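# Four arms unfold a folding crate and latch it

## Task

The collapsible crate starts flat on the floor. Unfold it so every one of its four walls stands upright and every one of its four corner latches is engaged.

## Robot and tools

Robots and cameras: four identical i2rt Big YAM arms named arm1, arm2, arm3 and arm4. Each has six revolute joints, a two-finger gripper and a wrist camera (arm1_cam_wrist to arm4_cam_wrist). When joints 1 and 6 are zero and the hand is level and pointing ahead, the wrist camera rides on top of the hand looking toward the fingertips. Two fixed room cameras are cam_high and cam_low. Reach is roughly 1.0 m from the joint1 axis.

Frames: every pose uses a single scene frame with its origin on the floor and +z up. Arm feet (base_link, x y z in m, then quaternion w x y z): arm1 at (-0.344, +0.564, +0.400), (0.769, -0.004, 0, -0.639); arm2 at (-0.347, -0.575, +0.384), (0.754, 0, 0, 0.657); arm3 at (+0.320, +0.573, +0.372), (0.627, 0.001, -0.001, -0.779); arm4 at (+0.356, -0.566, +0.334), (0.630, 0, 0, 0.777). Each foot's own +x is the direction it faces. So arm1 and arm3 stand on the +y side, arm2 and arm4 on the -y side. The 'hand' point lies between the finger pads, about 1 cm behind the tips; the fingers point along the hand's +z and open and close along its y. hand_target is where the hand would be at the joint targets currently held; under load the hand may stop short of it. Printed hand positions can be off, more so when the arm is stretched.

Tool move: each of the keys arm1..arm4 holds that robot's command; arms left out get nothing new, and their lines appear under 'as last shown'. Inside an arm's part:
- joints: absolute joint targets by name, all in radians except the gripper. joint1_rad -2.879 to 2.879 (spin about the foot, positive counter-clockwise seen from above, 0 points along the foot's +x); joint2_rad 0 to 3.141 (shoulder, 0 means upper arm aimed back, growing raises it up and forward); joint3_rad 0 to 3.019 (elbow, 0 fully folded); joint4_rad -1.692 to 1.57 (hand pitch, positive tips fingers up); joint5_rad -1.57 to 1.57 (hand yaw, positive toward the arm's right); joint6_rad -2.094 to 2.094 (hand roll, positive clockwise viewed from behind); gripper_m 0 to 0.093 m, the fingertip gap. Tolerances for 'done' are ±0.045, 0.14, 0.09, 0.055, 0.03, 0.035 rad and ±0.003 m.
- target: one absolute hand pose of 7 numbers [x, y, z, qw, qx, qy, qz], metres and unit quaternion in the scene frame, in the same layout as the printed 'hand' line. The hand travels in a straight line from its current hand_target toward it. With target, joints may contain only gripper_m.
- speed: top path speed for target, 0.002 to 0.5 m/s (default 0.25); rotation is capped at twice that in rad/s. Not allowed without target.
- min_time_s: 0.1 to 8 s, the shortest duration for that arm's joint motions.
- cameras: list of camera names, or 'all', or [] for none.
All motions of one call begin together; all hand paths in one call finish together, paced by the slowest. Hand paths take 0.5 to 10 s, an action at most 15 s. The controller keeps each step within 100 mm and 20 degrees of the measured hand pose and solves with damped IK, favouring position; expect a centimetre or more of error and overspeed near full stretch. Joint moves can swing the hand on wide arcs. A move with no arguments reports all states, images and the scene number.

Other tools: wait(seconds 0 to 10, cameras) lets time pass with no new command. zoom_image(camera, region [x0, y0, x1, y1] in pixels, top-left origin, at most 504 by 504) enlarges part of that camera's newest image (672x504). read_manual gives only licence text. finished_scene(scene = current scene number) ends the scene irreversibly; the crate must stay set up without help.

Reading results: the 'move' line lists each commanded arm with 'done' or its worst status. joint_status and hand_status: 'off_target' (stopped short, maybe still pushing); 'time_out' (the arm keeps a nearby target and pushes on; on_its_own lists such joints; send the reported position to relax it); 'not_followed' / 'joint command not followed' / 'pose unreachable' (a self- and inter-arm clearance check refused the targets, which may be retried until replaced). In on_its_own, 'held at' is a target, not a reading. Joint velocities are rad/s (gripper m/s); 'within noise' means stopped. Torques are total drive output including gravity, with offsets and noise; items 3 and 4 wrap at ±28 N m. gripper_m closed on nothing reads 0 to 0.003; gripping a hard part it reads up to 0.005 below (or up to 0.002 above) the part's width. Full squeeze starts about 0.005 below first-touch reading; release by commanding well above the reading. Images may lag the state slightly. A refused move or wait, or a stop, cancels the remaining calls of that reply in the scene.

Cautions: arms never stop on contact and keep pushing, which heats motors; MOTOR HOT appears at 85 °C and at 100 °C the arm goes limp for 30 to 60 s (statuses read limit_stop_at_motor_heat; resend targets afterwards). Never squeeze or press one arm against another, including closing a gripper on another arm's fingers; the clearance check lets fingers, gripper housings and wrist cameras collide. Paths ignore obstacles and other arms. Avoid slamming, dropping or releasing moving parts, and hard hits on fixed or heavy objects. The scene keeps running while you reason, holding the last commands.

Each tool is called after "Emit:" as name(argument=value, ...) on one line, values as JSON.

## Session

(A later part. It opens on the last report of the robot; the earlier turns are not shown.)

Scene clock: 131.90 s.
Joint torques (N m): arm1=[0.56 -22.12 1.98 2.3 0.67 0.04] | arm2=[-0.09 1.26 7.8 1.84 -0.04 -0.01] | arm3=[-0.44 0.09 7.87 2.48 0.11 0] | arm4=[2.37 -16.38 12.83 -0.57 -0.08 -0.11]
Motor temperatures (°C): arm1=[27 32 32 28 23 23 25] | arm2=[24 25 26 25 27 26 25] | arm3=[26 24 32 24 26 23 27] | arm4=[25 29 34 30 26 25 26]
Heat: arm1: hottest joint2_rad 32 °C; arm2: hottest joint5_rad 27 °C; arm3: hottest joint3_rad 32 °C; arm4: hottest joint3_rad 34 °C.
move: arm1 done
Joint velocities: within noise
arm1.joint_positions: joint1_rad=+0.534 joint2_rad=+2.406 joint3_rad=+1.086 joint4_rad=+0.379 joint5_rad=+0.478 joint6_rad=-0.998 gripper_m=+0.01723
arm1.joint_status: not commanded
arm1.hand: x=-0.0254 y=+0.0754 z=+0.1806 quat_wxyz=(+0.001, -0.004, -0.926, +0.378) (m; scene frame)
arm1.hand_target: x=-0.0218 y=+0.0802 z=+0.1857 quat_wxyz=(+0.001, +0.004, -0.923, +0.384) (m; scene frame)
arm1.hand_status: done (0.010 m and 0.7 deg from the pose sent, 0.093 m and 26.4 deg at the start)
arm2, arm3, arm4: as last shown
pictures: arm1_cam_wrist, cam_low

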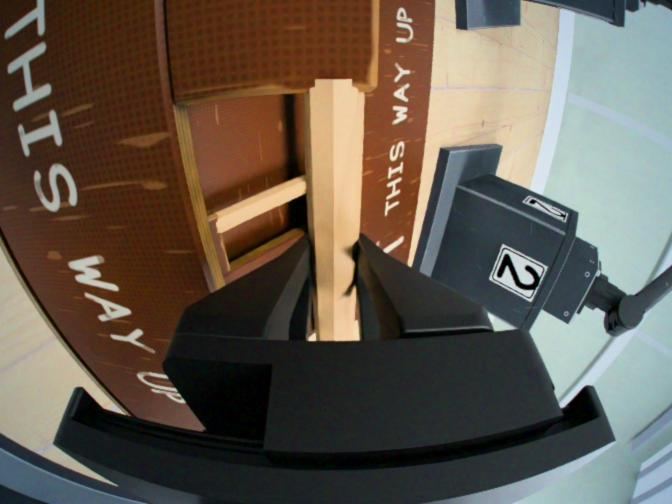

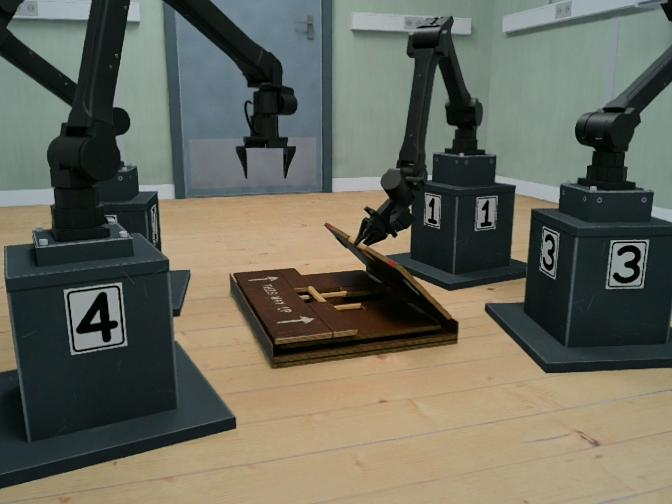

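Emit:
move(arm1={"target": [-0.021, 0.146, 0.223, 0, 0, 0.829, -0.559], "speed": 0.15}, cameras=["arm1_cam_wrist", "cam_low"])

Scene clock: 135.97 s.
Joint torques (N m): arm1=[0.73 -18.14 0.44 2.85 0.7 0.07] | arm2=[-0.09 1.26 7.8 1.81 -0.03 -0.01] | arm3=[-0.32 0.26 7.77 2.37 0.12 0.02] | arm4=[2.37 -16.32 12.82 -0.55 -0.08 -0.11]
Motor temperatures (°C): arm1=[27 32 32 28 23 23 25] | arm2=[24 25 26 25 27 26 25] | arm3=[26 24 32 24 26 23 27] | arm4=[25 29 34 30 26 25 26]
Heat: arm1: hottest joint2_rad 32 °C; arm2: hottest joint5_rad 27 °C; arm3: hottest joint3_rad 32 °C; arm4: hottest joint3_rad 34 °C.
move: arm1 off_target
Joint velocities: within noise
arm1.joint_positions: joint1_rad=+0.692 joint2_rad=+2.464 joint3_rad=+0.885 joint4_rad=+0.991 joint5_rad=+0.803 joint6_rad=-1.117 gripper_m=+0.01723
arm1.joint_status: not commanded
arm1.hand: x=-0.0267 y=+0.1352 z=+0.2254 quat_wxyz=(+0.005, -0.008, -0.831, +0.557) (m; scene frame)
arm1.hand_target: x=-0.0244 y=+0.1419 z=+0.2236 quat_wxyz=(+0.004, -0.002, -0.829, +0.560) (m; scene frame)
arm1.hand_status: off_target (0.013 m and 1.2 deg from the pose sent, 0.082 m and 23.5 deg at the start)
arm2, arm3, arm4: as last shown
pictures: arm1_cam_wrist, cam_low

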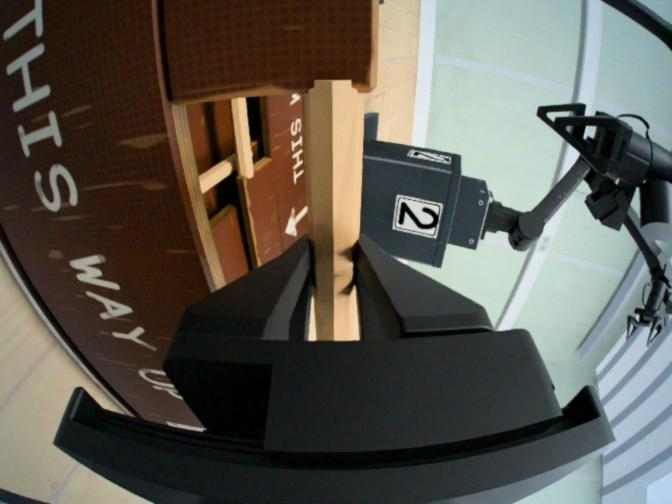

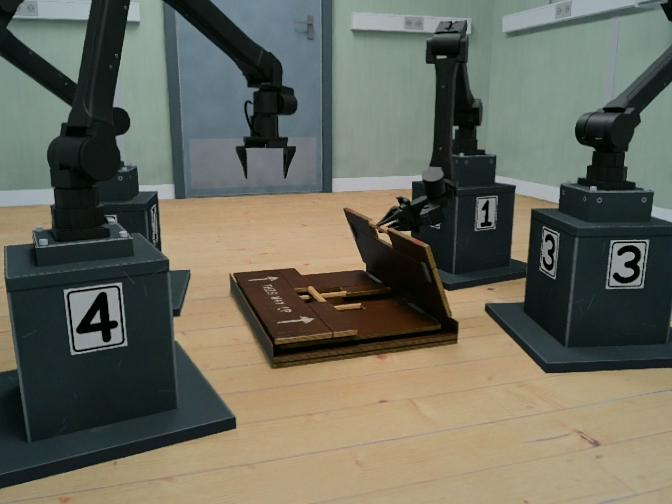

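Emit:
move(arm1={"target": [-0.0215, 0.209, 0.242, 0, 0, 0.7193, -0.6947], "speed": 0.15}, arm4={"target": [-0.017, -0.026, 0.156, 0, 1, 0, 0], "speed": 0.15, "joints": {"gripper_m": 0.05}}, cameras=["arm1_cam_wrist", "arm4_cam_wrist", "cam_low", "cam_high"])

Scene clock: 142.93 s.
Joint torques (N m): arm1=[2.84 -18.02 -0.92 3.07 0.32 0.12] | arm2=[-0.03 1.32 7.82 1.81 -0.04 -0.01] | arm3=[-0.62 0.38 7.9 2.47 0.13 -0.01] | arm4=[1.14 -21.42 11.04 -0.08 -0.16 -0.11]
Motor temperatures (°C): arm1=[27 32 32 28 23 23 26] | arm2=[24 25 26 25 27 26 25] | arm3=[26 24 33 24 26 23 27] | arm4=[25 29 34 30 26 25 26]
Heat: arm1: hottest joint2_rad 32 °C; arm2: hottest joint5_rad 27 °C; arm3: hottest joint3_rad 33 °C; arm4: hottest joint3_rad 34 °C.
move: arm1 off_target; arm4 off_target
Joint velocities: within noise
arm1.joint_positions: joint1_rad=+0.847 joint2_rad=+2.645 joint3_rad=+0.870 joint4_rad=+1.548 joint5_rad=+1.082 joint6_rad=-1.365 gripper_m=+0.01723
arm1.joint_status: not commanded
arm1.hand: x=-0.0281 y=+0.1944 z=+0.2422 quat_wxyz=(+0.021, -0.022, -0.741, +0.671) (m; scene frame)
arm1.hand_target: x=-0.0181 y=+0.2055 z=+0.2435 quat_wxyz=(+0.009, -0.012, -0.739, +0.673) (m; scene frame)
arm1.hand_status: off_target (0.016 m and 5.1 deg from the pose sent, 0.076 m and 20.4 deg at the start; a joint's target at an end of its range on 39 of 85 steps)
arm2, arm3: as last shown
arm4.joint_positions: joint1_rad=+0.401 joint2_rad=+2.441 joint3_rad=+1.733 joint4_rad=-0.877 joint5_rad=-0.001 joint6_rad=-0.947 gripper_m=+0.05007
arm4.joint_status: all done
arm4.hand: x=-0.0106 y=-0.0397 z=+0.1607 quat_wxyz=(+0.006, +1.000, -0.008, +0.004) (m; scene frame)
arm4.hand_target: x=-0.0148 y=-0.0285 z=+0.1553 quat_wxyz=(+0.001, +1.000, -0.001, +0.000) (m; scene frame)
arm4.hand_status: off_target (0.016 m and 1.2 deg from the pose sent, 0.275 m and 3.1 deg at the start)
pictures: arm1_cam_wrist, arm4_cam_wrist, cam_high, cam_low

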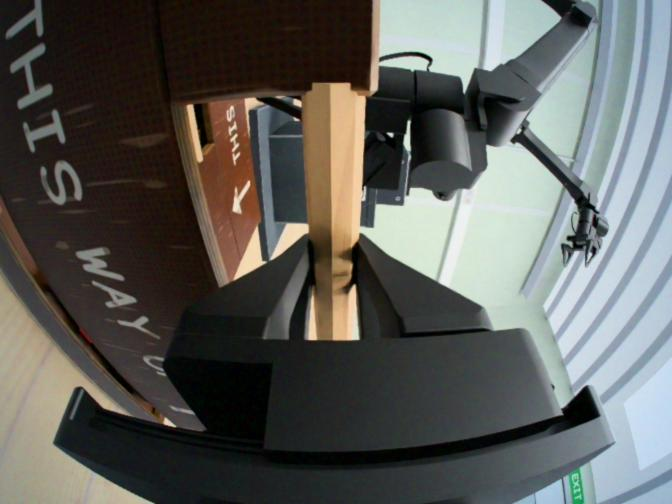

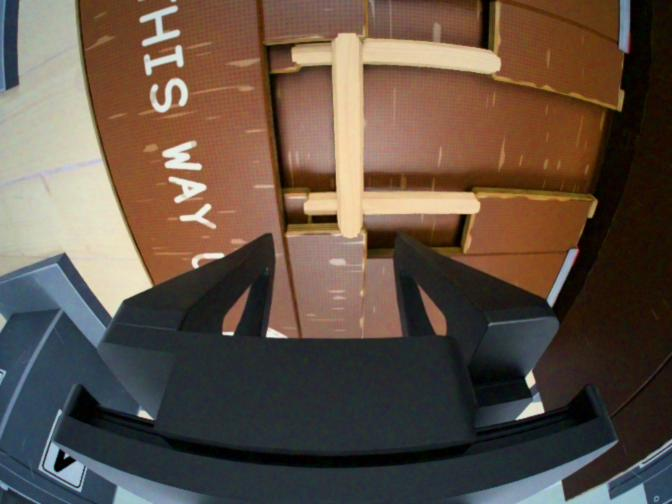

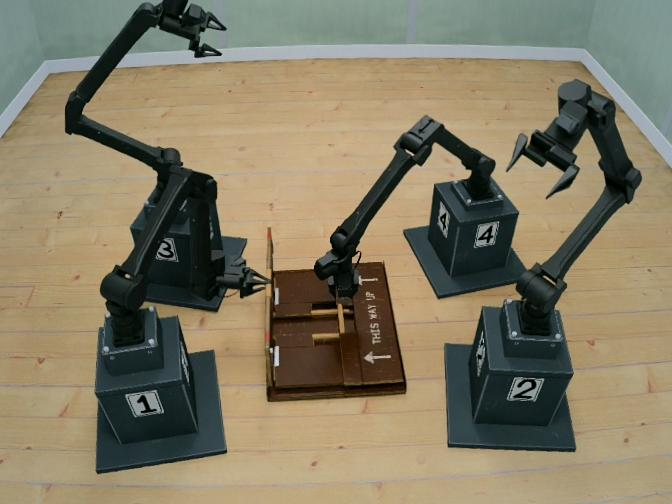

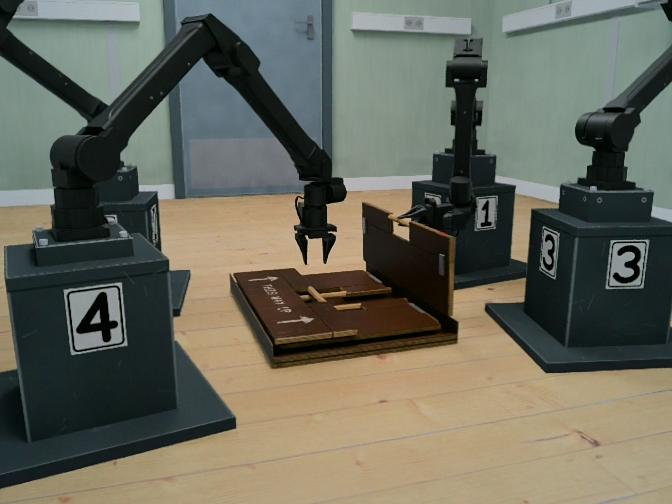

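Emit:
move(arm4={"target": [-0.012, -0.0205, 0.072, 0, 1, 0, 0], "speed": 0.15}, cameras=["arm4_cam_wrist"])

Emit:
zoom_image(camera="arm4_cam_wrist", region=[200, 0, 500, 300])

Scene clock: 150.17 s.
Joint torques (N m): arm1=[2.43 -18.43 -1.05 3.1 0.32 0.1] | arm2=[-0.09 1.2 7.82 1.83 -0.04 -0.01] | arm3=[-0.56 0.09 7.95 2.45 0.13 -0.03] | arm4=[1.14 -22.01 10.07 0.13 -0.11 -0.11]
Motor temperatures (°C): arm1=[27 32 31 28 23 23 26] | arm2=[24 25 26 25 27 26 25] | arm3=[26 24 33 24 26 23 27] | arm4=[25 30 34 30 26 25 26]
Heat: arm1: hottest joint2_rad 32 °C; arm2: hottest joint5_rad 27 °C; arm3: hottest joint3_rad 33 °C; arm4: hottest joint3_rad 34 °C.
move: arm4 off_target
Joint velocities: within noise
arm1: as last shown
arm2.joint_positions: joint1_rad=+0.742 joint2_rad=+0.634 joint3_rad=+1.438 joint4_rad=-1.211 joint5_rad=-0.133 joint6_rad=-0.320 gripper_m=+0.09396
arm2.joint_status: not commanded
arm2.hand: x=-0.5071 y=-0.3840 z=+0.9710 quat_wxyz=(-0.284, +0.802, -0.229, -0.472) (m; scene frame)
arm2.hand_target: x=-0.5054 y=-0.3866 z=+0.9838 quat_wxyz=(-0.292, +0.795, -0.226, -0.481) (m; scene frame)
arm2.hand_status: not commanded
arm3.joint_positions: joint1_rad=+0.368 joint2_rad=+0.623 joint3_rad=+1.401 joint4_rad=-1.238 joint5_rad=-0.070 joint6_rad=+0.635 gripper_m=+0.09396
arm3.joint_status: not commanded
arm3.hand: x=+0.3681 y=+0.3300 z=+0.9365 quat_wxyz=(-0.499, -0.717, -0.455, +0.173) (m; scene frame)
arm3.hand_target: x=+0.3677 y=+0.3328 z=+0.9460 quat_wxyz=(-0.508, -0.712, -0.452, +0.176) (m; scene frame)
arm3.hand_status: not commanded
arm4.joint_positions: joint1_rad=+0.393 joint2_rad=+2.613 joint3_rad=+1.816 joint4_rad=-0.795 joint5_rad=-0.001 joint6_rad=-0.958 gripper_m=+0.05007
arm4.joint_status: not commanded
arm4.hand: x=-0.0084 y=-0.0343 z=+0.0761 quat_wxyz=(+0.009, +1.000, -0.006, +0.005) (m; scene frame)
arm4.hand_target: x=-0.0109 y=-0.0216 z=+0.0723 quat_wxyz=(+0.000, +1.000, -0.001, +0.000) (m; scene frame)
arm4.hand_status: off_target (0.015 m and 1.4 deg from the pose sent, 0.091 m and 1.2 deg at the start)
pictures: arm4_cam_wrist

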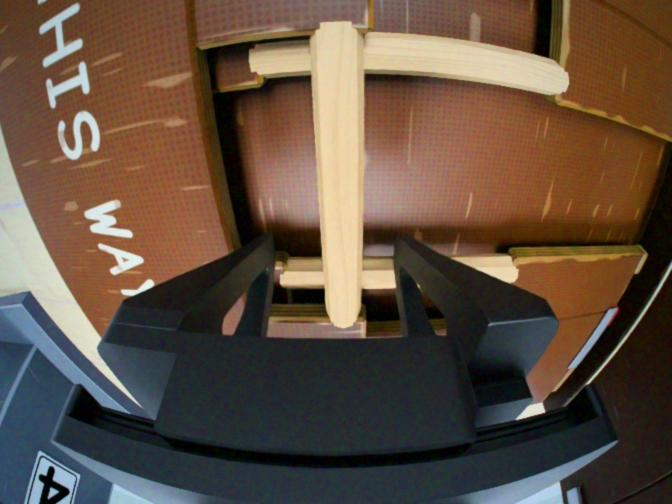

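Scaled by 1.680 from the camera's 672x504 image, which has a finer 960x720 frame.

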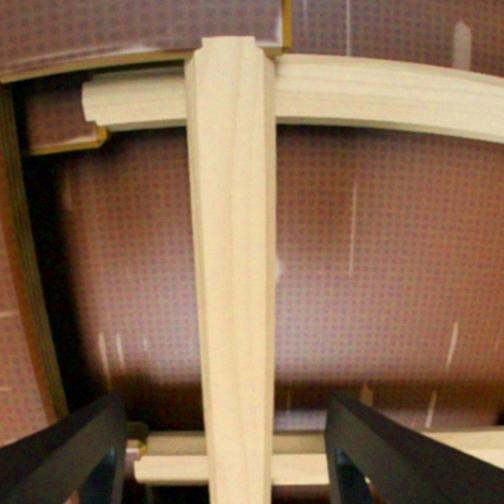

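Emit:
move(arm4={"target": [-0.011, -0.0175, 0.048, 0, 1, 0, 0], "speed": 0.1}, cameras=[])

Emit:
move(arm4={"joints": {"gripper_m": 0.006}}, cameras=["arm4_cam_wrist"])

Scene clock: 153.40 s.
Joint torques (N m): arm1=[2.02 -17.38 -0.91 2.99 0.33 0.06] | arm2=[-0.09 1.2 7.8 1.83 -0.04 -0.01] | arm3=[-0.97 0.09 7.82 2.41 0.15 0] | arm4=[1.14 -22.01 10.07 0.16 -0.11 -0.11]
Motor temperatures (°C): arm1=[27 32 31 28 23 23 26] | arm2=[24 25 26 25 27 26 25] | arm3=[26 24 33 24 26 23 27] | arm4=[25 30 34 30 26 25 26]
Heat: arm1: hottest joint2_rad 32 °C; arm2: hottest joint5_rad 27 °C; arm3: hottest joint3_rad 33 °C; arm4: hottest joint3_rad 34 °C.
move: arm4 off_target
Joint velocities: within noise
arm1, arm2, arm3: as last shown
arm4.joint_positions: joint1_rad=+0.390 joint2_rad=+2.659 joint3_rad=+1.856 joint4_rad=-0.781 joint5_rad=-0.001 joint6_rad=-0.963 gripper_m=+0.05007
arm4.joint_status: not commanded
arm4.hand: x=-0.0101 y=-0.0283 z=+0.0577 quat_wxyz=(+0.006, +1.000, -0.005, +0.003) (m; scene frame)
arm4.hand_target: x=-0.0107 y=-0.0180 z=+0.0488 quat_wxyz=(+0.000, +1.000, +0.000, +0.000) (m; scene frame)
arm4.hand_status: off_target (0.015 m and 1.0 deg from the pose sent, 0.033 m and 1.4 deg at the start)
pictures: none
No camera images: "cameras" was empty.

Scene clock: 154.07 s.
Joint torques (N m): arm1=[2.84 -17.79 -1.01 2.91 0.32 0.05] | arm2=[-0.09 1.2 7.82 1.8 -0.04 -0.01] | arm3=[-0.21 0.15 7.84 2.37 0.11 0.03] | arm4=[1.26 -21.89 10.06 0.38 -0.13 -0.02]
Motor temperatures (°C): arm1=[27 32 31 28 23 23 26] | arm2=[24 25 26 25 27 26 25] | arm3=[26 24 33 24 26 23 27] | arm4=[25 30 34 30 26 25 26]
Heat: arm1: hottest joint2_rad 32 °C; arm2: hottest joint5_rad 27 °C; arm3: hottest joint3_rad 33 °C; arm4: hottest joint3_rad 34 °C.
move: arm4 off_target
Joint velocities: within noise
arm1, arm2, arm3: as last shown
arm4.joint_positions: joint1_rad=+0.392 joint2_rad=+2.659 joint3_rad=+1.856 joint4_rad=-0.787 joint5_rad=-0.004 joint6_rad=-0.981 gripper_m=+0.01666
arm4.joint_status: gripper_m off_target (ended at +0.01669, target +0.00600)
arm4.hand: x=-0.0105 y=-0.0304 z=+0.0577 quat_wxyz=(+0.009, +1.000, +0.005, +0.004) (m; scene frame)
arm4.hand_target: x=-0.0119 y=-0.0190 z=+0.0488 quat_wxyz=(+0.001, +1.000, +0.006, -0.001) (m; scene frame)
arm4.hand_status: not commanded
pictures: arm4_cam_wrist

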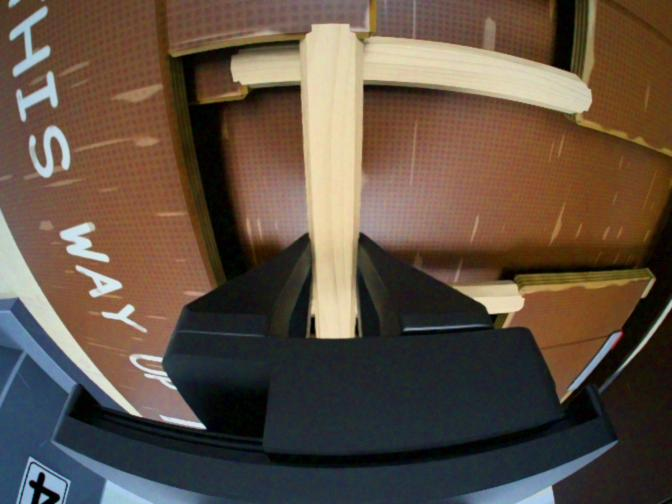

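Emit:
move(arm4={"target": [-0.0115, -0.0375, 0.128, -0.1736, 0.9848, 0, 0], "speed": 0.15}, cameras=[])

Emit:
move(arm4={"target": [-0.0115, -0.086, 0.198, -0.3827, 0.9239, 0, 0], "speed": 0.15}, cameras=["arm4_cam_wrist", "cam_low"])

Scene clock: 158.57 s.
Joint torques (N m): arm1=[2.37 -17.55 -0.9 2.96 0.33 0.12] | arm2=[-0.09 1.26 7.82 1.81 -0.04 -0.01] | arm3=[-0.67 0.03 7.9 2.37 0.14 -0.03] | arm4=[2.32 -23.65 5.48 0.85 0.37 0.3]
Motor temperatures (°C): arm1=[27 32 31 28 23 23 26] | arm2=[24 25 26 25 27 26 25] | arm3=[26 24 33 24 26 23 27] | arm4=[25 30 34 30 26 25 27]
Heat: arm1: hottest joint2_rad 32 °C; arm2: hottest joint5_rad 27 °C; arm3: hottest joint3_rad 33 °C; arm4: hottest joint3_rad 34 °C.
move: arm4 off_target
Joint velocities: arm1=[0.005 -0.005 0.002 -0.007 0.154 -0.022 0.001] | arm2=[within noise] | arm3=[within noise] | arm4=[within noise]
arm1, arm2, arm3: as last shown
arm4.joint_positions: joint1_rad=+0.453 joint2_rad=+2.427 joint3_rad=+1.488 joint4_rad=-0.371 joint5_rad=+0.198 joint6_rad=-0.947 gripper_m=+0.01666
arm4.joint_status: not commanded
arm4.hand: x=-0.0098 y=-0.0391 z=+0.1169 quat_wxyz=(-0.162, +0.987, +0.005, +0.001) (m; scene frame)
arm4.hand_target: x=-0.0136 y=-0.0392 z=+0.1264 quat_wxyz=(-0.172, +0.985, +0.000, -0.001) (m; scene frame)
arm4.hand_status: off_target (0.011 m and 1.5 deg from the pose sent, 0.071 m and 21.1 deg at the start)
pictures: none
No camera images: "cameras" was empty.

Scene clock: 160.73 s.
Joint torques (N m): arm1=[2.55 -17.79 -0.77 3.06 0.28 0.11] | arm2=[-0.09 1.2 7.8 1.83 -0.04 -0.01] | arm3=[-0.85 0.38 7.76 2.4 0.13 0.03] | arm4=[2.37 -20.37 4.38 1.57 0.61 0.07]
Motor temperatures (°C): arm1=[27 32 31 28 23 23 26] | arm2=[24 25 26 25 27 26 25] | arm3=[26 24 33 24 26 23 27] | arm4=[25 30 34 30 26 25 27]
Heat: arm1: hottest joint2_rad 32 °C; arm2: hottest joint5_rad 27 °C; arm3: hottest joint3_rad 33 °C; arm4: hottest joint3_rad 34 °C.
move: arm4 done
Joint velocities: within noise
arm1, arm2, arm3: as last shown
arm4.joint_positions: joint1_rad=+0.582 joint2_rad=+2.239 joint3_rad=+1.115 joint4_rad=+0.149 joint5_rad=+0.519 joint6_rad=-0.940 gripper_m=+0.01666
arm4.joint_status: not commanded
arm4.hand: x=-0.0098 y=-0.0814 z=+0.1894 quat_wxyz=(-0.375, +0.927, -0.002, +0.001) (m; scene frame)
arm4.hand_target: x=-0.0117 y=-0.0833 z=+0.1985 quat_wxyz=(-0.384, +0.923, +0.002, +0.001) (m; scene frame)
arm4.hand_status: done (0.010 m and 1.0 deg from the pose sent, 0.094 m and 26.4 deg at the start)
pictures: arm4_cam_wrist, cam_low

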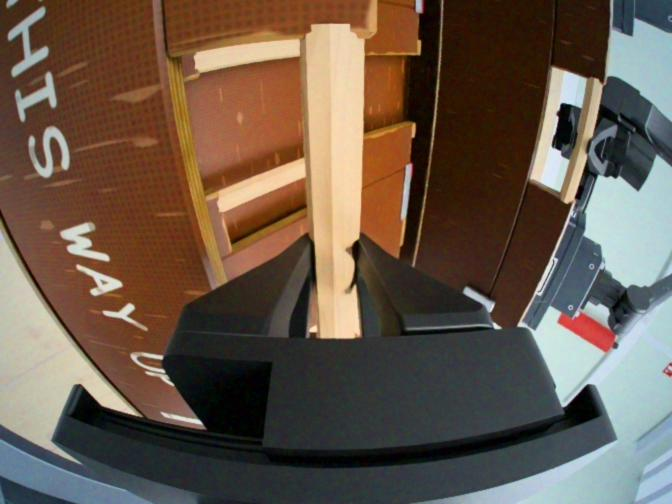

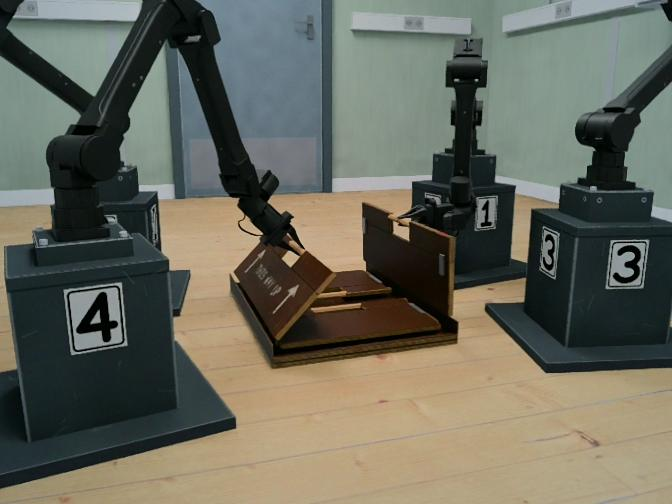

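Emit:
move(arm4={"target": [-0.0115, -0.148, 0.237, -0.559, 0.829, 0, 0], "speed": 0.2}, arm2={"target": [-0.08, -0.03, 0.28, 0, 0.7071, -0.7071, 0], "speed": 0.35, "joints": {"gripper_m": 0.05}}, arm3={"target": [0.06, 0.05, 0.34, 0, 0.7071, 0.7071, 0], "speed": 0.35, "joints": {"gripper_m": 0.05}}, cameras=["arm2_cam_wrist", "arm3_cam_wrist", "arm4_cam_wrist", "cam_low", "cam_high"])

Scene clock: 180.23 s.
Joint torques (N m): arm1=[2.14 -17.85 -0.9 2.89 0.3 0.09] | arm2=[-0.44 -22.24 7.99 -0.09 0.09 0.07] | arm3=[-1.55 -16.67 8.94 -0.08 0.21 -0.04] | arm4=[2.43 -16.85 3.23 2.67 0.86 -0.09]
Motor temperatures (°C): arm1=[27 32 30 28 23 23 26] | arm2=[24 25 27 25 27 26 25] | arm3=[26 24 33 24 26 23 27] | arm4=[25 31 31 30 27 25 27]
Heat: arm1: hottest joint2_rad 32 °C; arm2: hottest joint3_rad 27 °C; arm3: hottest joint3_rad 33 °C; arm4: hottest joint2_rad 31 °C.
move: arm2 off_target; arm3 off_target; arm4 done
Joint velocities: within noise
arm1: as last shown
arm2.joint_positions: joint1_rad=-0.316 joint2_rad=+2.240 joint3_rad=+1.513 joint4_rad=-0.889 joint5_rad=-0.007 joint6_rad=-0.466 gripper_m=+0.05013
arm2.joint_status: all done
arm2.hand: x=-0.0918 y=-0.0492 z=+0.2682 quat_wxyz=(+0.022, +0.712, -0.702, +0.004) (m; scene frame)
arm2.hand_target: x=-0.0820 y=-0.0365 z=+0.2787 quat_wxyz=(+0.009, +0.707, -0.707, +0.001) (m; scene frame)
arm2.hand_status: off_target (0.025 m and 2.7 deg from the pose sent, 0.886 m and 86.3 deg at the start)
arm3.joint_positions: joint1_rad=-0.238 joint2_rad=+2.058 joint3_rad=+1.449 joint4_rad=-0.977 joint5_rad=+0.002 joint6_rad=-0.445 gripper_m=+0.05012
arm3.joint_status: all done
arm3.hand: x=+0.0708 y=+0.0625 z=+0.3378 quat_wxyz=(+0.002, -0.710, -0.704, -0.008) (m; scene frame)
arm3.hand_target: x=+0.0588 y=+0.0541 z=+0.3374 quat_wxyz=(+0.003, -0.710, -0.704, -0.004) (m; scene frame)
arm3.hand_status: off_target (0.017 m and 1.0 deg from the pose sent, 0.727 m and 68.1 deg at the start)
arm4.joint_positions: joint1_rad=+0.740 joint2_rad=+2.245 joint3_rad=+0.883 joint4_rad=+0.721 joint5_rad=+0.846 joint6_rad=-1.058 gripper_m=+0.01666
arm4.joint_status: not commanded
arm4.hand: x=-0.0083 y=-0.1435 z=+0.2315 quat_wxyz=(-0.549, +0.836, -0.004, +0.000) (m; scene frame)
arm4.hand_target: x=-0.0099 y=-0.1449 z=+0.2375 quat_wxyz=(-0.560, +0.829, -0.001, +0.004) (m; scene frame)
arm4.hand_status: done (0.008 m and 1.4 deg from the pose sent, 0.082 m and 23.9 deg at the start)
pictures: arm2_cam_wrist, arm3_cam_wrist, arm4_cam_wrist, cam_high, cam_low

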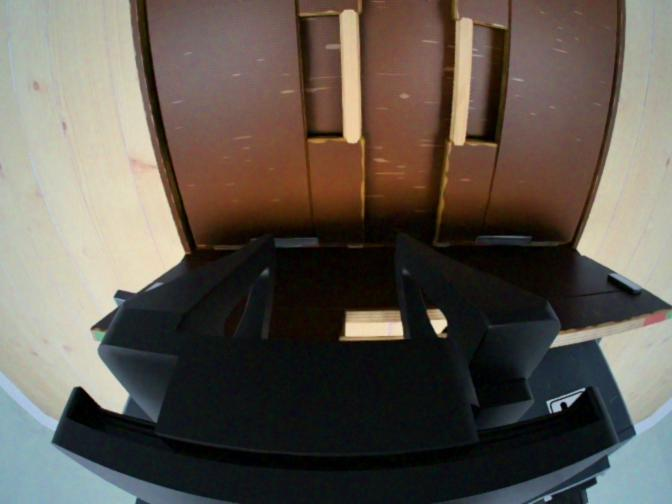

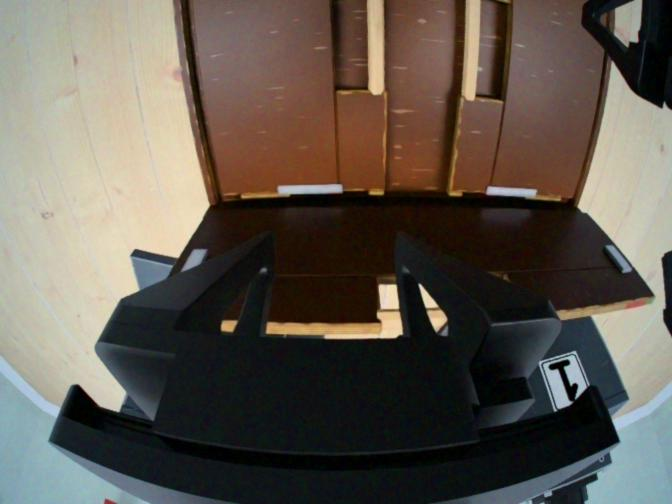

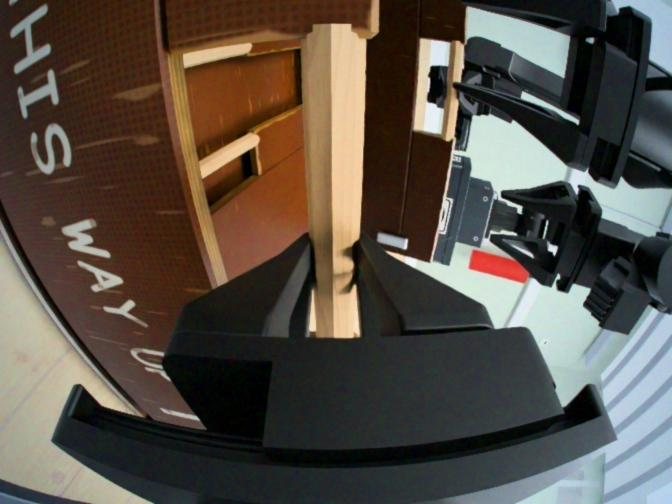

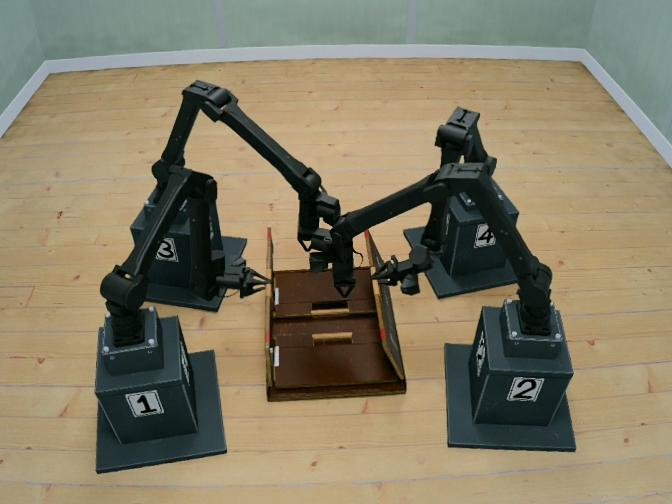

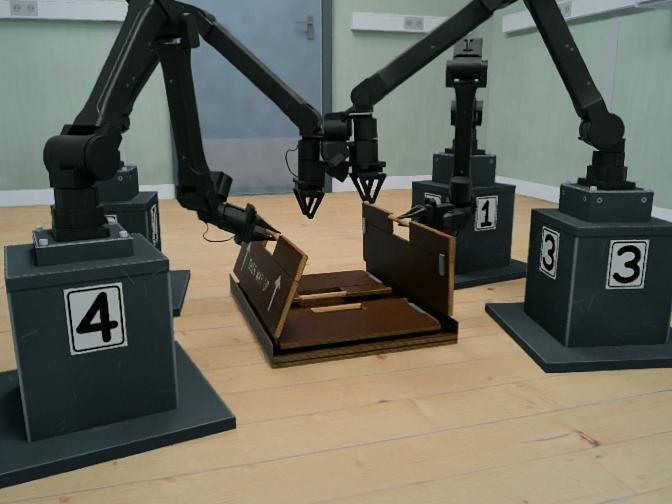

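Emit:
zoom_image(camera="arm2_cam_wrist", region=[80, 200, 672, 440])

Emit:
zoom_image(camera="cam_high", region=[240, 210, 420, 410])

Emit:
zoom_image(camera="arm3_cam_wrist", region=[100, 160, 672, 360])

Emit:
zoom_image(camera="cam_low", region=[220, 190, 470, 380])

Region (80, 200, 672, 440) is 592x240 pixels. A region can be at most 504 by 504 pixels.

Scaled by 2.520 from the camera's 672x504 image, which has a finer 960x720 frame.

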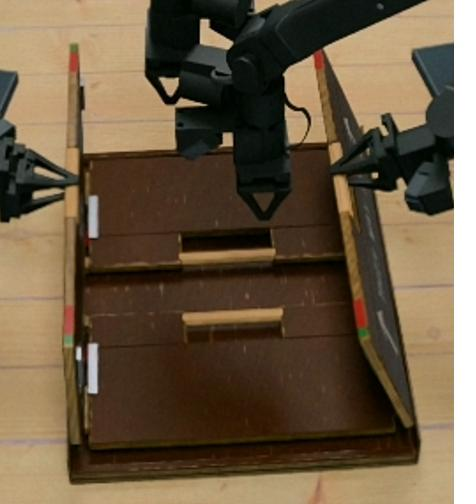

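Region (100, 160, 672, 360) is 572x200 pixels. A region can be at most 504 by 504 pixels.

Scaled by 2.016 from the camera's 672x504 image, which has a finer 960x720 frame.

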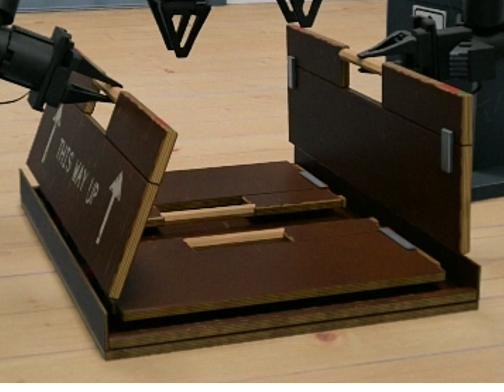

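Emit:
move(arm4={"target": [-0.0115, -0.212, 0.251, -0.6947, 0.7193, 0, 0], "speed": 0.15}, arm2={"target": [-0.072, -0.008, 0.115, 0, 0.7071, -0.7071, 0], "speed": 0.2}, cameras=["arm2_cam_wrist", "cam_low", "cam_high"])

Scene clock: 197.13 s.
Joint torques (N m): arm1=[2.55 -18.02 -0.85 3.1 0.34 0.1] | arm2=[0.09 -23.82 6.87 0.62 0.09 0.07] | arm3=[-1.85 -16.03 9.05 -0.16 0.2 -0.02] | arm4=[2.61 -16.09 1.78 2.95 0.22 -0.26]
Motor temperatures (°C): arm1=[27 32 29 28 23 23 26] | arm2=[24 26 27 25 27 26 25] | arm3=[26 26 32 24 26 23 27] | arm4=[25 30 30 30 27 25 28]
Heat: arm1: hottest joint2_rad 32 °C; arm2: hottest joint3_rad 27 °C; arm3: hottest joint3_rad 32 °C; arm4: hottest joint2_rad 30 °C.
move: arm2 off_target; arm4 done
Joint velocities: within noise
arm1, arm3: as last shown
arm2.joint_positions: joint1_rad=-0.315 joint2_rad=+2.593 joint3_rad=+1.697 joint4_rad=-0.717 joint5_rad=-0.004 joint6_rad=-0.466 gripper_m=+0.05013
arm2.joint_status: not commanded
arm2.hand: x=-0.0814 y=-0.0271 z=+0.1086 quat_wxyz=(+0.020, +0.712, -0.702, +0.005) (m; scene frame)
arm2.hand_target: x=-0.0738 y=-0.0098 z=+0.1145 quat_wxyz=(+0.001, +0.710, -0.704, +0.000) (m; scene frame)
arm2.hand_status: off_target (0.022 m and 2.5 deg from the pose sent, 0.160 m and 2.7 deg at the start)
arm4.joint_positions: joint1_rad=+0.896 joint2_rad=+2.478 joint3_rad=+0.833 joint4_rad=+1.523 joint5_rad=+1.108 joint6_rad=-1.450 gripper_m=+0.01666
arm4.joint_status: not commanded
arm4.hand: x=-0.0062 y=-0.2089 z=+0.2451 quat_wxyz=(-0.688, +0.726, -0.007, -0.001) (m; scene frame)
arm4.hand_target: x=-0.0131 y=-0.2108 z=+0.2525 quat_wxyz=(-0.695, +0.719, -0.004, -0.002) (m; scene frame)
arm4.hand_status: done (0.008 m and 1.4 deg from the pose sent, 0.071 m and 21.4 deg at the start; a joint's target at an end of its range on 16 of 64 steps)
pictures: arm2_cam_wrist, cam_high, cam_low

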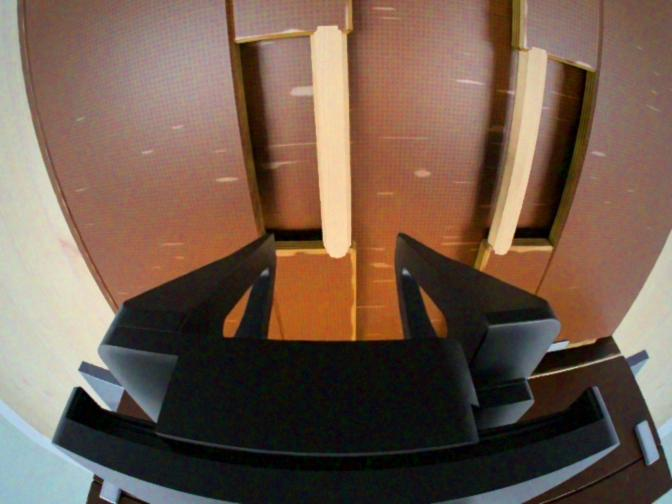

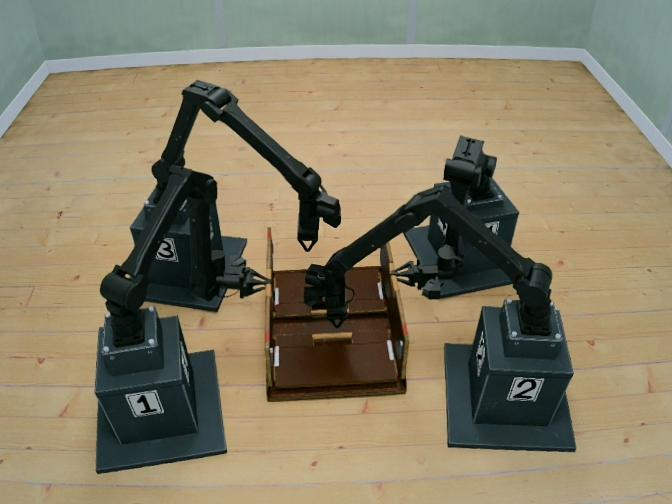

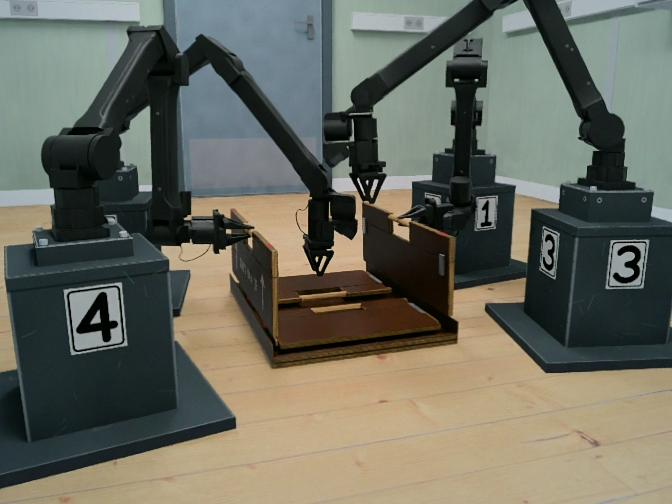

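Emit:
move(arm2={"target": [-0.0735, 0.0, 0.044, 0, 0.7071, -0.7071, 0], "speed": 0.15}, cameras=["arm2_cam_wrist"])

Emit:
zoom_image(camera="arm2_cam_wrist", region=[200, 0, 500, 350])

Scene clock: 203.67 s.
Joint torques (N m): arm1=[2.61 -17.03 -0.96 2.93 0.32 0.11] | arm2=[0.67 -24.88 6.54 0.5 0.09 0.07] | arm3=[-1.55 -16.62 9.1 -0.17 0.23 -0.05] | arm4=[2.61 -16.15 1.77 2.96 0.22 -0.26]
Motor temperatures (°C): arm1=[27 32 29 28 23 23 26] | arm2=[24 26 27 25 27 26 25] | arm3=[26 26 32 24 26 23 27] | arm4=[25 30 30 30 27 25 28]
Heat: arm1: hottest joint2_rad 32 °C; arm2: hottest joint3_rad 27 °C; arm3: hottest joint3_rad 32 °C; arm4: hottest joint2_rad 30 °C.
move: arm2 off_target
Joint velocities: within noise
arm1.joint_positions: joint1_rad=+0.847 joint2_rad=+2.645 joint3_rad=+0.870 joint4_rad=+1.548 joint5_rad=+1.082 joint6_rad=-1.365 gripper_m=+0.01723
arm1.joint_status: not commanded
arm1.hand: x=-0.0281 y=+0.1944 z=+0.2422 quat_wxyz=(+0.021, -0.022, -0.741, +0.671) (m; scene frame)
arm1.hand_target: x=-0.0181 y=+0.2055 z=+0.2435 quat_wxyz=(+0.009, -0.012, -0.739, +0.673) (m; scene frame)
arm1.hand_status: not commanded
arm2.joint_positions: joint1_rad=-0.315 joint2_rad=+2.765 joint3_rad=+1.831 joint4_rad=-0.676 joint5_rad=-0.004 joint6_rad=-0.452 gripper_m=+0.05013
arm2.joint_status: not commanded
arm2.hand: x=-0.0780 y=-0.0201 z=+0.0363 quat_wxyz=(+0.019, +0.707, -0.707, +0.005) (m; scene frame)
arm2.hand_target: x=-0.0737 y=-0.0002 z=+0.0451 quat_wxyz=(-0.001, +0.707, -0.707, -0.001) (m; scene frame)
arm2.hand_status: off_target (0.022 m and 2.2 deg from the pose sent, 0.070 m and 2.5 deg at the start)
arm3, arm4: as last shown
arm4.hand_target: x=-0.0131 y=-0.2108 z=+0.2525 quat_wxyz=(-0.695, +0.719, -0.004, -0.003) (m; scene frame)
pictures: arm2_cam_wrist

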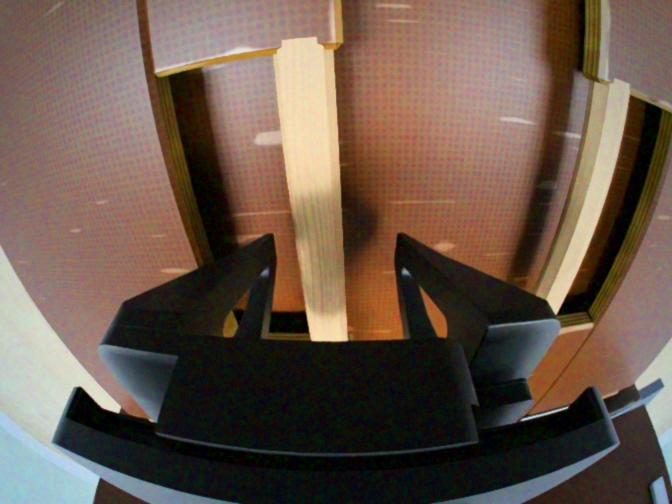

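Scaled by 1.440 from the camera's 672x504 image, which has a finer 960x720 frame.

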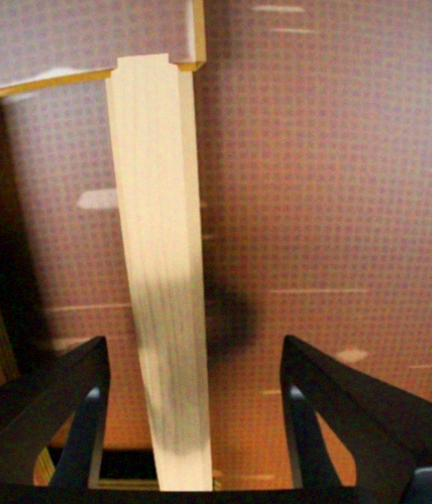

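Emit:
move(arm2={"target": [-0.079, 0.0, 0.033, 0, 0.7071, -0.7071, 0], "speed": 0.1}, cameras=["arm2_cam_wrist"])

Scene clock: 207.57 s.
Joint torques (N m): arm1=[2.43 -17.67 -0.92 3.07 0.35 0.08] | arm2=[0.32 -23.41 6.72 0.69 0.09 0.06] | arm3=[-1.44 -16.62 8.96 -0.1 0.21 -0.07] | arm4=[2.61 -16.09 1.78 2.96 0.22 -0.26]
Motor temperatures (°C): arm1=[27 32 29 28 23 23 26] | arm2=[24 26 27 25 27 26 25] | arm3=[26 26 32 24 26 23 27] | arm4=[25 30 29 30 27 25 28]
Heat: arm1: hottest joint2_rad 32 °C; arm2: hottest joint3_rad 27 °C; arm3: hottest joint3_rad 32 °C; arm4: hottest joint2_rad 30 °C.
move: arm2 off_target
Joint velocities: within noise
arm1, arm3, arm4: as last shown
arm2.joint_positions: joint1_rad=-0.304 joint2_rad=+2.772 joint3_rad=+1.840 joint4_rad=-0.670 joint5_rad=-0.002 joint6_rad=-0.444 gripper_m=+0.05013
arm2.joint_status: not commanded
arm2.hand: x=-0.0824 y=-0.0147 z=+0.0336 quat_wxyz=(+0.015, +0.708, -0.706, +0.004) (m; scene frame)
arm2.hand_target: x=-0.0807 y=+0.0002 z=+0.0331 quat_wxyz=(+0.000, +0.708, -0.706, +0.001) (m; scene frame)
arm2.hand_status: off_target (0.015 m and 1.8 deg from the pose sent, 0.020 m and 2.2 deg at the start)
pictures: arm2_cam_wrist

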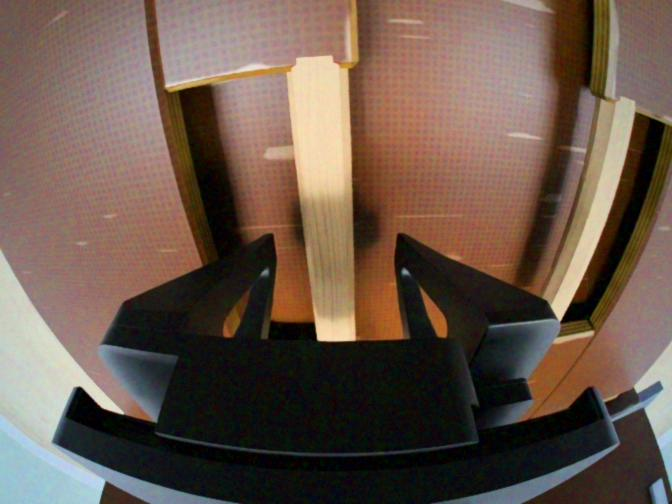

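Emit:
move(arm2={"joints": {"gripper_m": 0.006}}, cameras=["arm2_cam_wrist"])

Scene clock: 209.73 s.
Joint torques (N m): arm1=[1.96 -17.55 -1.01 2.85 0.32 0.1] | arm2=[0.62 -23.71 6.65 0.64 -0.15 0.15] | arm3=[-1.55 -16.91 8.99 -0.25 0.21 -0.04] | arm4=[2.61 -16.15 1.78 2.97 0.22 -0.26]
Motor temperatures (°C): arm1=[27 32 29 28 23 23 26] | arm2=[24 27 27 25 27 26 25] | arm3=[26 27 32 24 26 23 27] | arm4=[25 30 29 30 27 25 28]
Heat: arm1: hottest joint2_rad 32 °C; arm2: hottest joint2_rad 27 °C; arm3: hottest joint3_rad 32 °C; arm4: hottest joint2_rad 30 °C.
move: arm2 off_target
Joint velocities: within noise
arm1, arm3, arm4: as last shown
arm2.joint_positions: joint1_rad=-0.299 joint2_rad=+2.774 joint3_rad=+1.840 joint4_rad=-0.668 joint5_rad=+0.004 joint6_rad=-0.450 gripper_m=+0.01689
arm2.joint_status: gripper_m off_target (ended at +0.01692, target +0.00600)
arm2.hand: x=-0.0842 y=-0.0143 z=+0.0327 quat_wxyz=(+0.014, +0.712, -0.702, +0.007) (m; scene frame)
arm2.hand_target: x=-0.0829 y=+0.0002 z=+0.0324 quat_wxyz=(+0.001, +0.709, -0.705, +0.001) (m; scene frame)
arm2.hand_status: not commanded
pictures: arm2_cam_wrist

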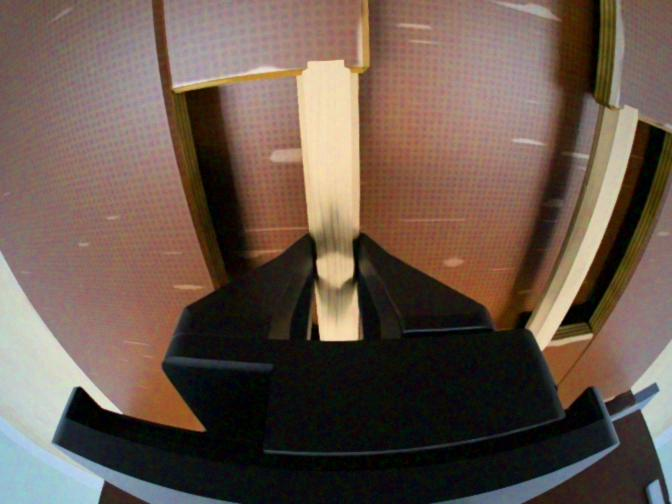

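Emit:
move(arm1={"target": [-0.0215, 0.224, 0.243, 0, 0, 0.755, -0.656], "speed": 0.08}, cameras=["cam_high", "arm3_cam_wrist"])

Emit:
zoom_image(camera="cam_high", region=[240, 210, 420, 410])

Scene clock: 214.37 s.
Joint torques (N m): arm1=[3.49 -19.02 -3.4 1.78 0.06 0.36] | arm2=[0.5 -23.71 6.65 0.64 -0.15 0.15] | arm3=[-1.67 -16.38 9.06 -0.09 0.19 -0.08] | arm4=[2.61 -16.15 1.77 2.97 0.22 -0.26]
Motor temperatures (°C): arm1=[27 32 29 28 23 23 26] | arm2=[24 27 27 25 27 26 25] | arm3=[26 27 32 24 26 23 27] | arm4=[25 30 29 30 27 25 28]
Heat: arm1: hottest joint2_rad 32 °C; arm2: hottest joint2_rad 27 °C; arm3: hottest joint3_rad 32 °C; arm4: hottest joint2_rad 30 °C.
move: arm1 off_target
Joint velocities: within noise
arm1.joint_positions: joint1_rad=+0.863 joint2_rad=+2.628 joint3_rad=+0.847 joint4_rad=+1.512 joint5_rad=+1.083 joint6_rad=-1.325 gripper_m=+0.01723
arm1.joint_status: not commanded
arm1.hand: x=-0.0279 y=+0.2023 z=+0.2426 quat_wxyz=(+0.017, -0.020, -0.748, +0.664) (m; scene frame)
arm1.hand_target: x=-0.0221 y=+0.2224 z=+0.2437 quat_wxyz=(+0.002, -0.003, -0.753, +0.658) (m; scene frame)
arm1.hand_status: off_target (0.023 m and 3.2 deg from the pose sent, 0.030 m and 4.2 deg at the start)
arm2, arm3, arm4: as last shown
pictures: arm3_cam_wrist, cam_high

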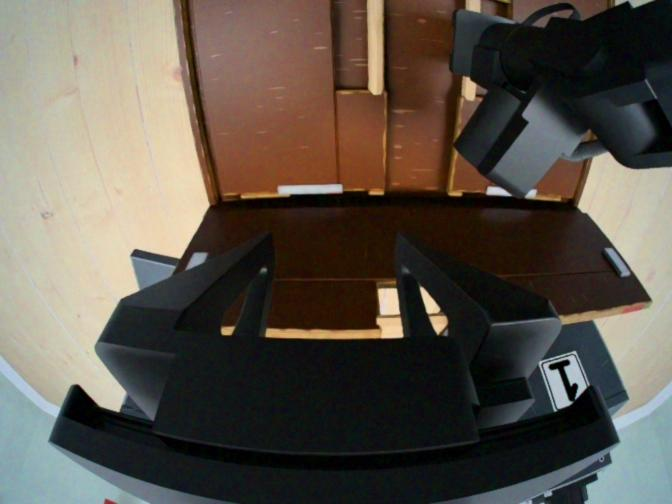

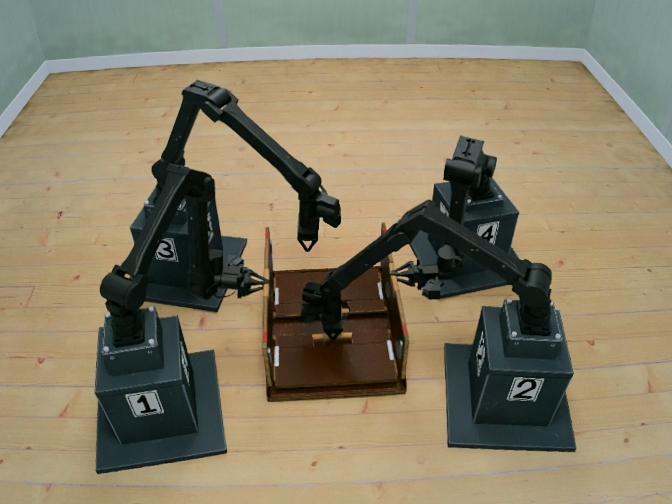

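Scaled by 2.520 from the camera's 672x504 image, which has a finer 960x720 frame.

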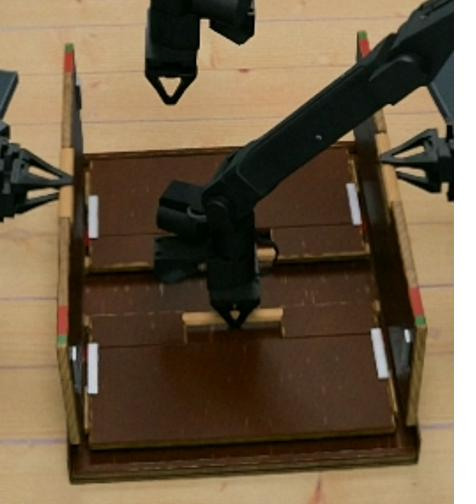

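Emit:
move(arm2={"target": [-0.096, 0.0, 0.110, -0.1228, 0.6964, -0.6964, 0.1228], "speed": 0.12}, cameras=["arm2_cam_wrist", "cam_high", "cam_low"])

Scene clock: 224.60 s.
Joint torques (N m): arm1=[2.96 -18.55 -3.52 1.68 0.11 0.42] | arm2=[0.91 -26.58 3.97 0.66 0.95 0.4] | arm3=[-1.26 -16.62 8.95 -0.1 0.24 -0.09] | arm4=[2.61 -16.15 1.78 2.96 0.21 -0.26]
Motor temperatures (°C): arm1=[27 32 29 28 23 23 26] | arm2=[24 28 27 25 27 26 25] | arm3=[26 27 32 24 26 23 27] | arm4=[25 30 29 30 27 25 28]
Heat: arm1: hottest joint2_rad 32 °C; arm2: hottest joint2_rad 28 °C; arm3: hottest joint3_rad 32 °C; arm4: hottest joint2_rad 30 °C.
move: arm2 off_target
Joint velocities: within noise
arm1, arm3, arm4: as last shown
arm2.joint_positions: joint1_rad=-0.204 joint2_rad=+2.614 joint3_rad=+1.630 joint4_rad=-0.504 joint5_rad=+0.304 joint6_rad=-0.375 gripper_m=+0.01689
arm2.joint_status: not commanded
arm2.hand: x=-0.0917 y=-0.0136 z=+0.0894 quat_wxyz=(-0.100, +0.706, -0.691, +0.121) (m; scene frame)
arm2.hand_target: x=-0.0913 y=-0.0005 z=+0.1096 quat_wxyz=(-0.121, +0.694, -0.699, +0.120) (m; scene frame)
arm2.hand_status: off_target (0.025 m and 2.9 deg from the pose sent, 0.079 m and 20.6 deg at the start)
pictures: arm2_cam_wrist, cam_high, cam_low

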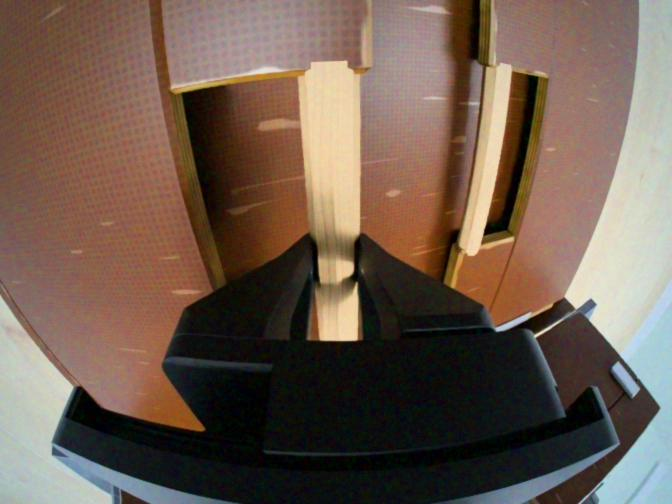

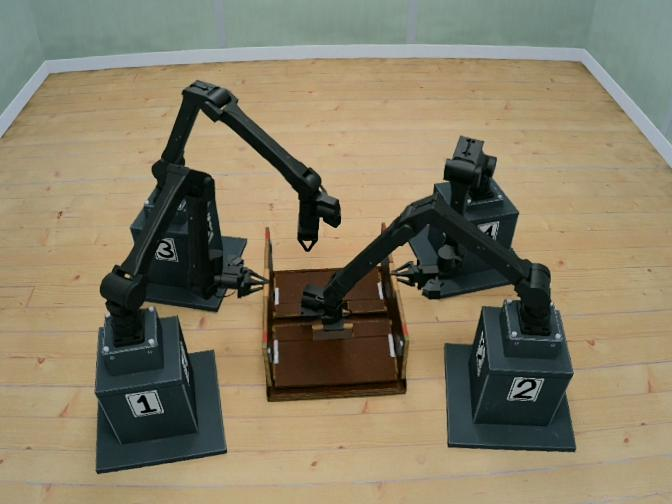

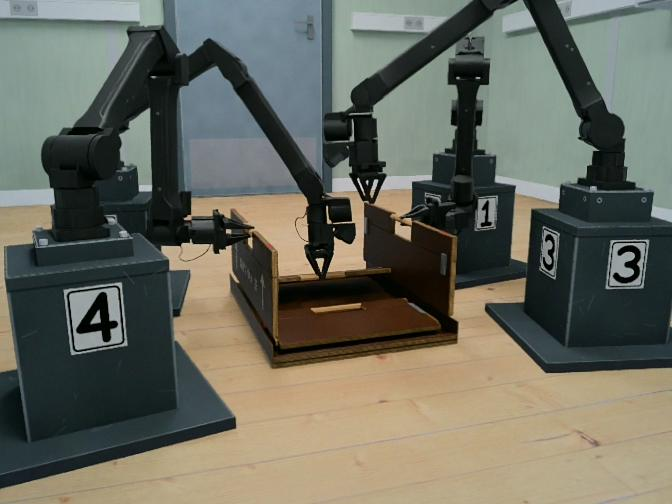

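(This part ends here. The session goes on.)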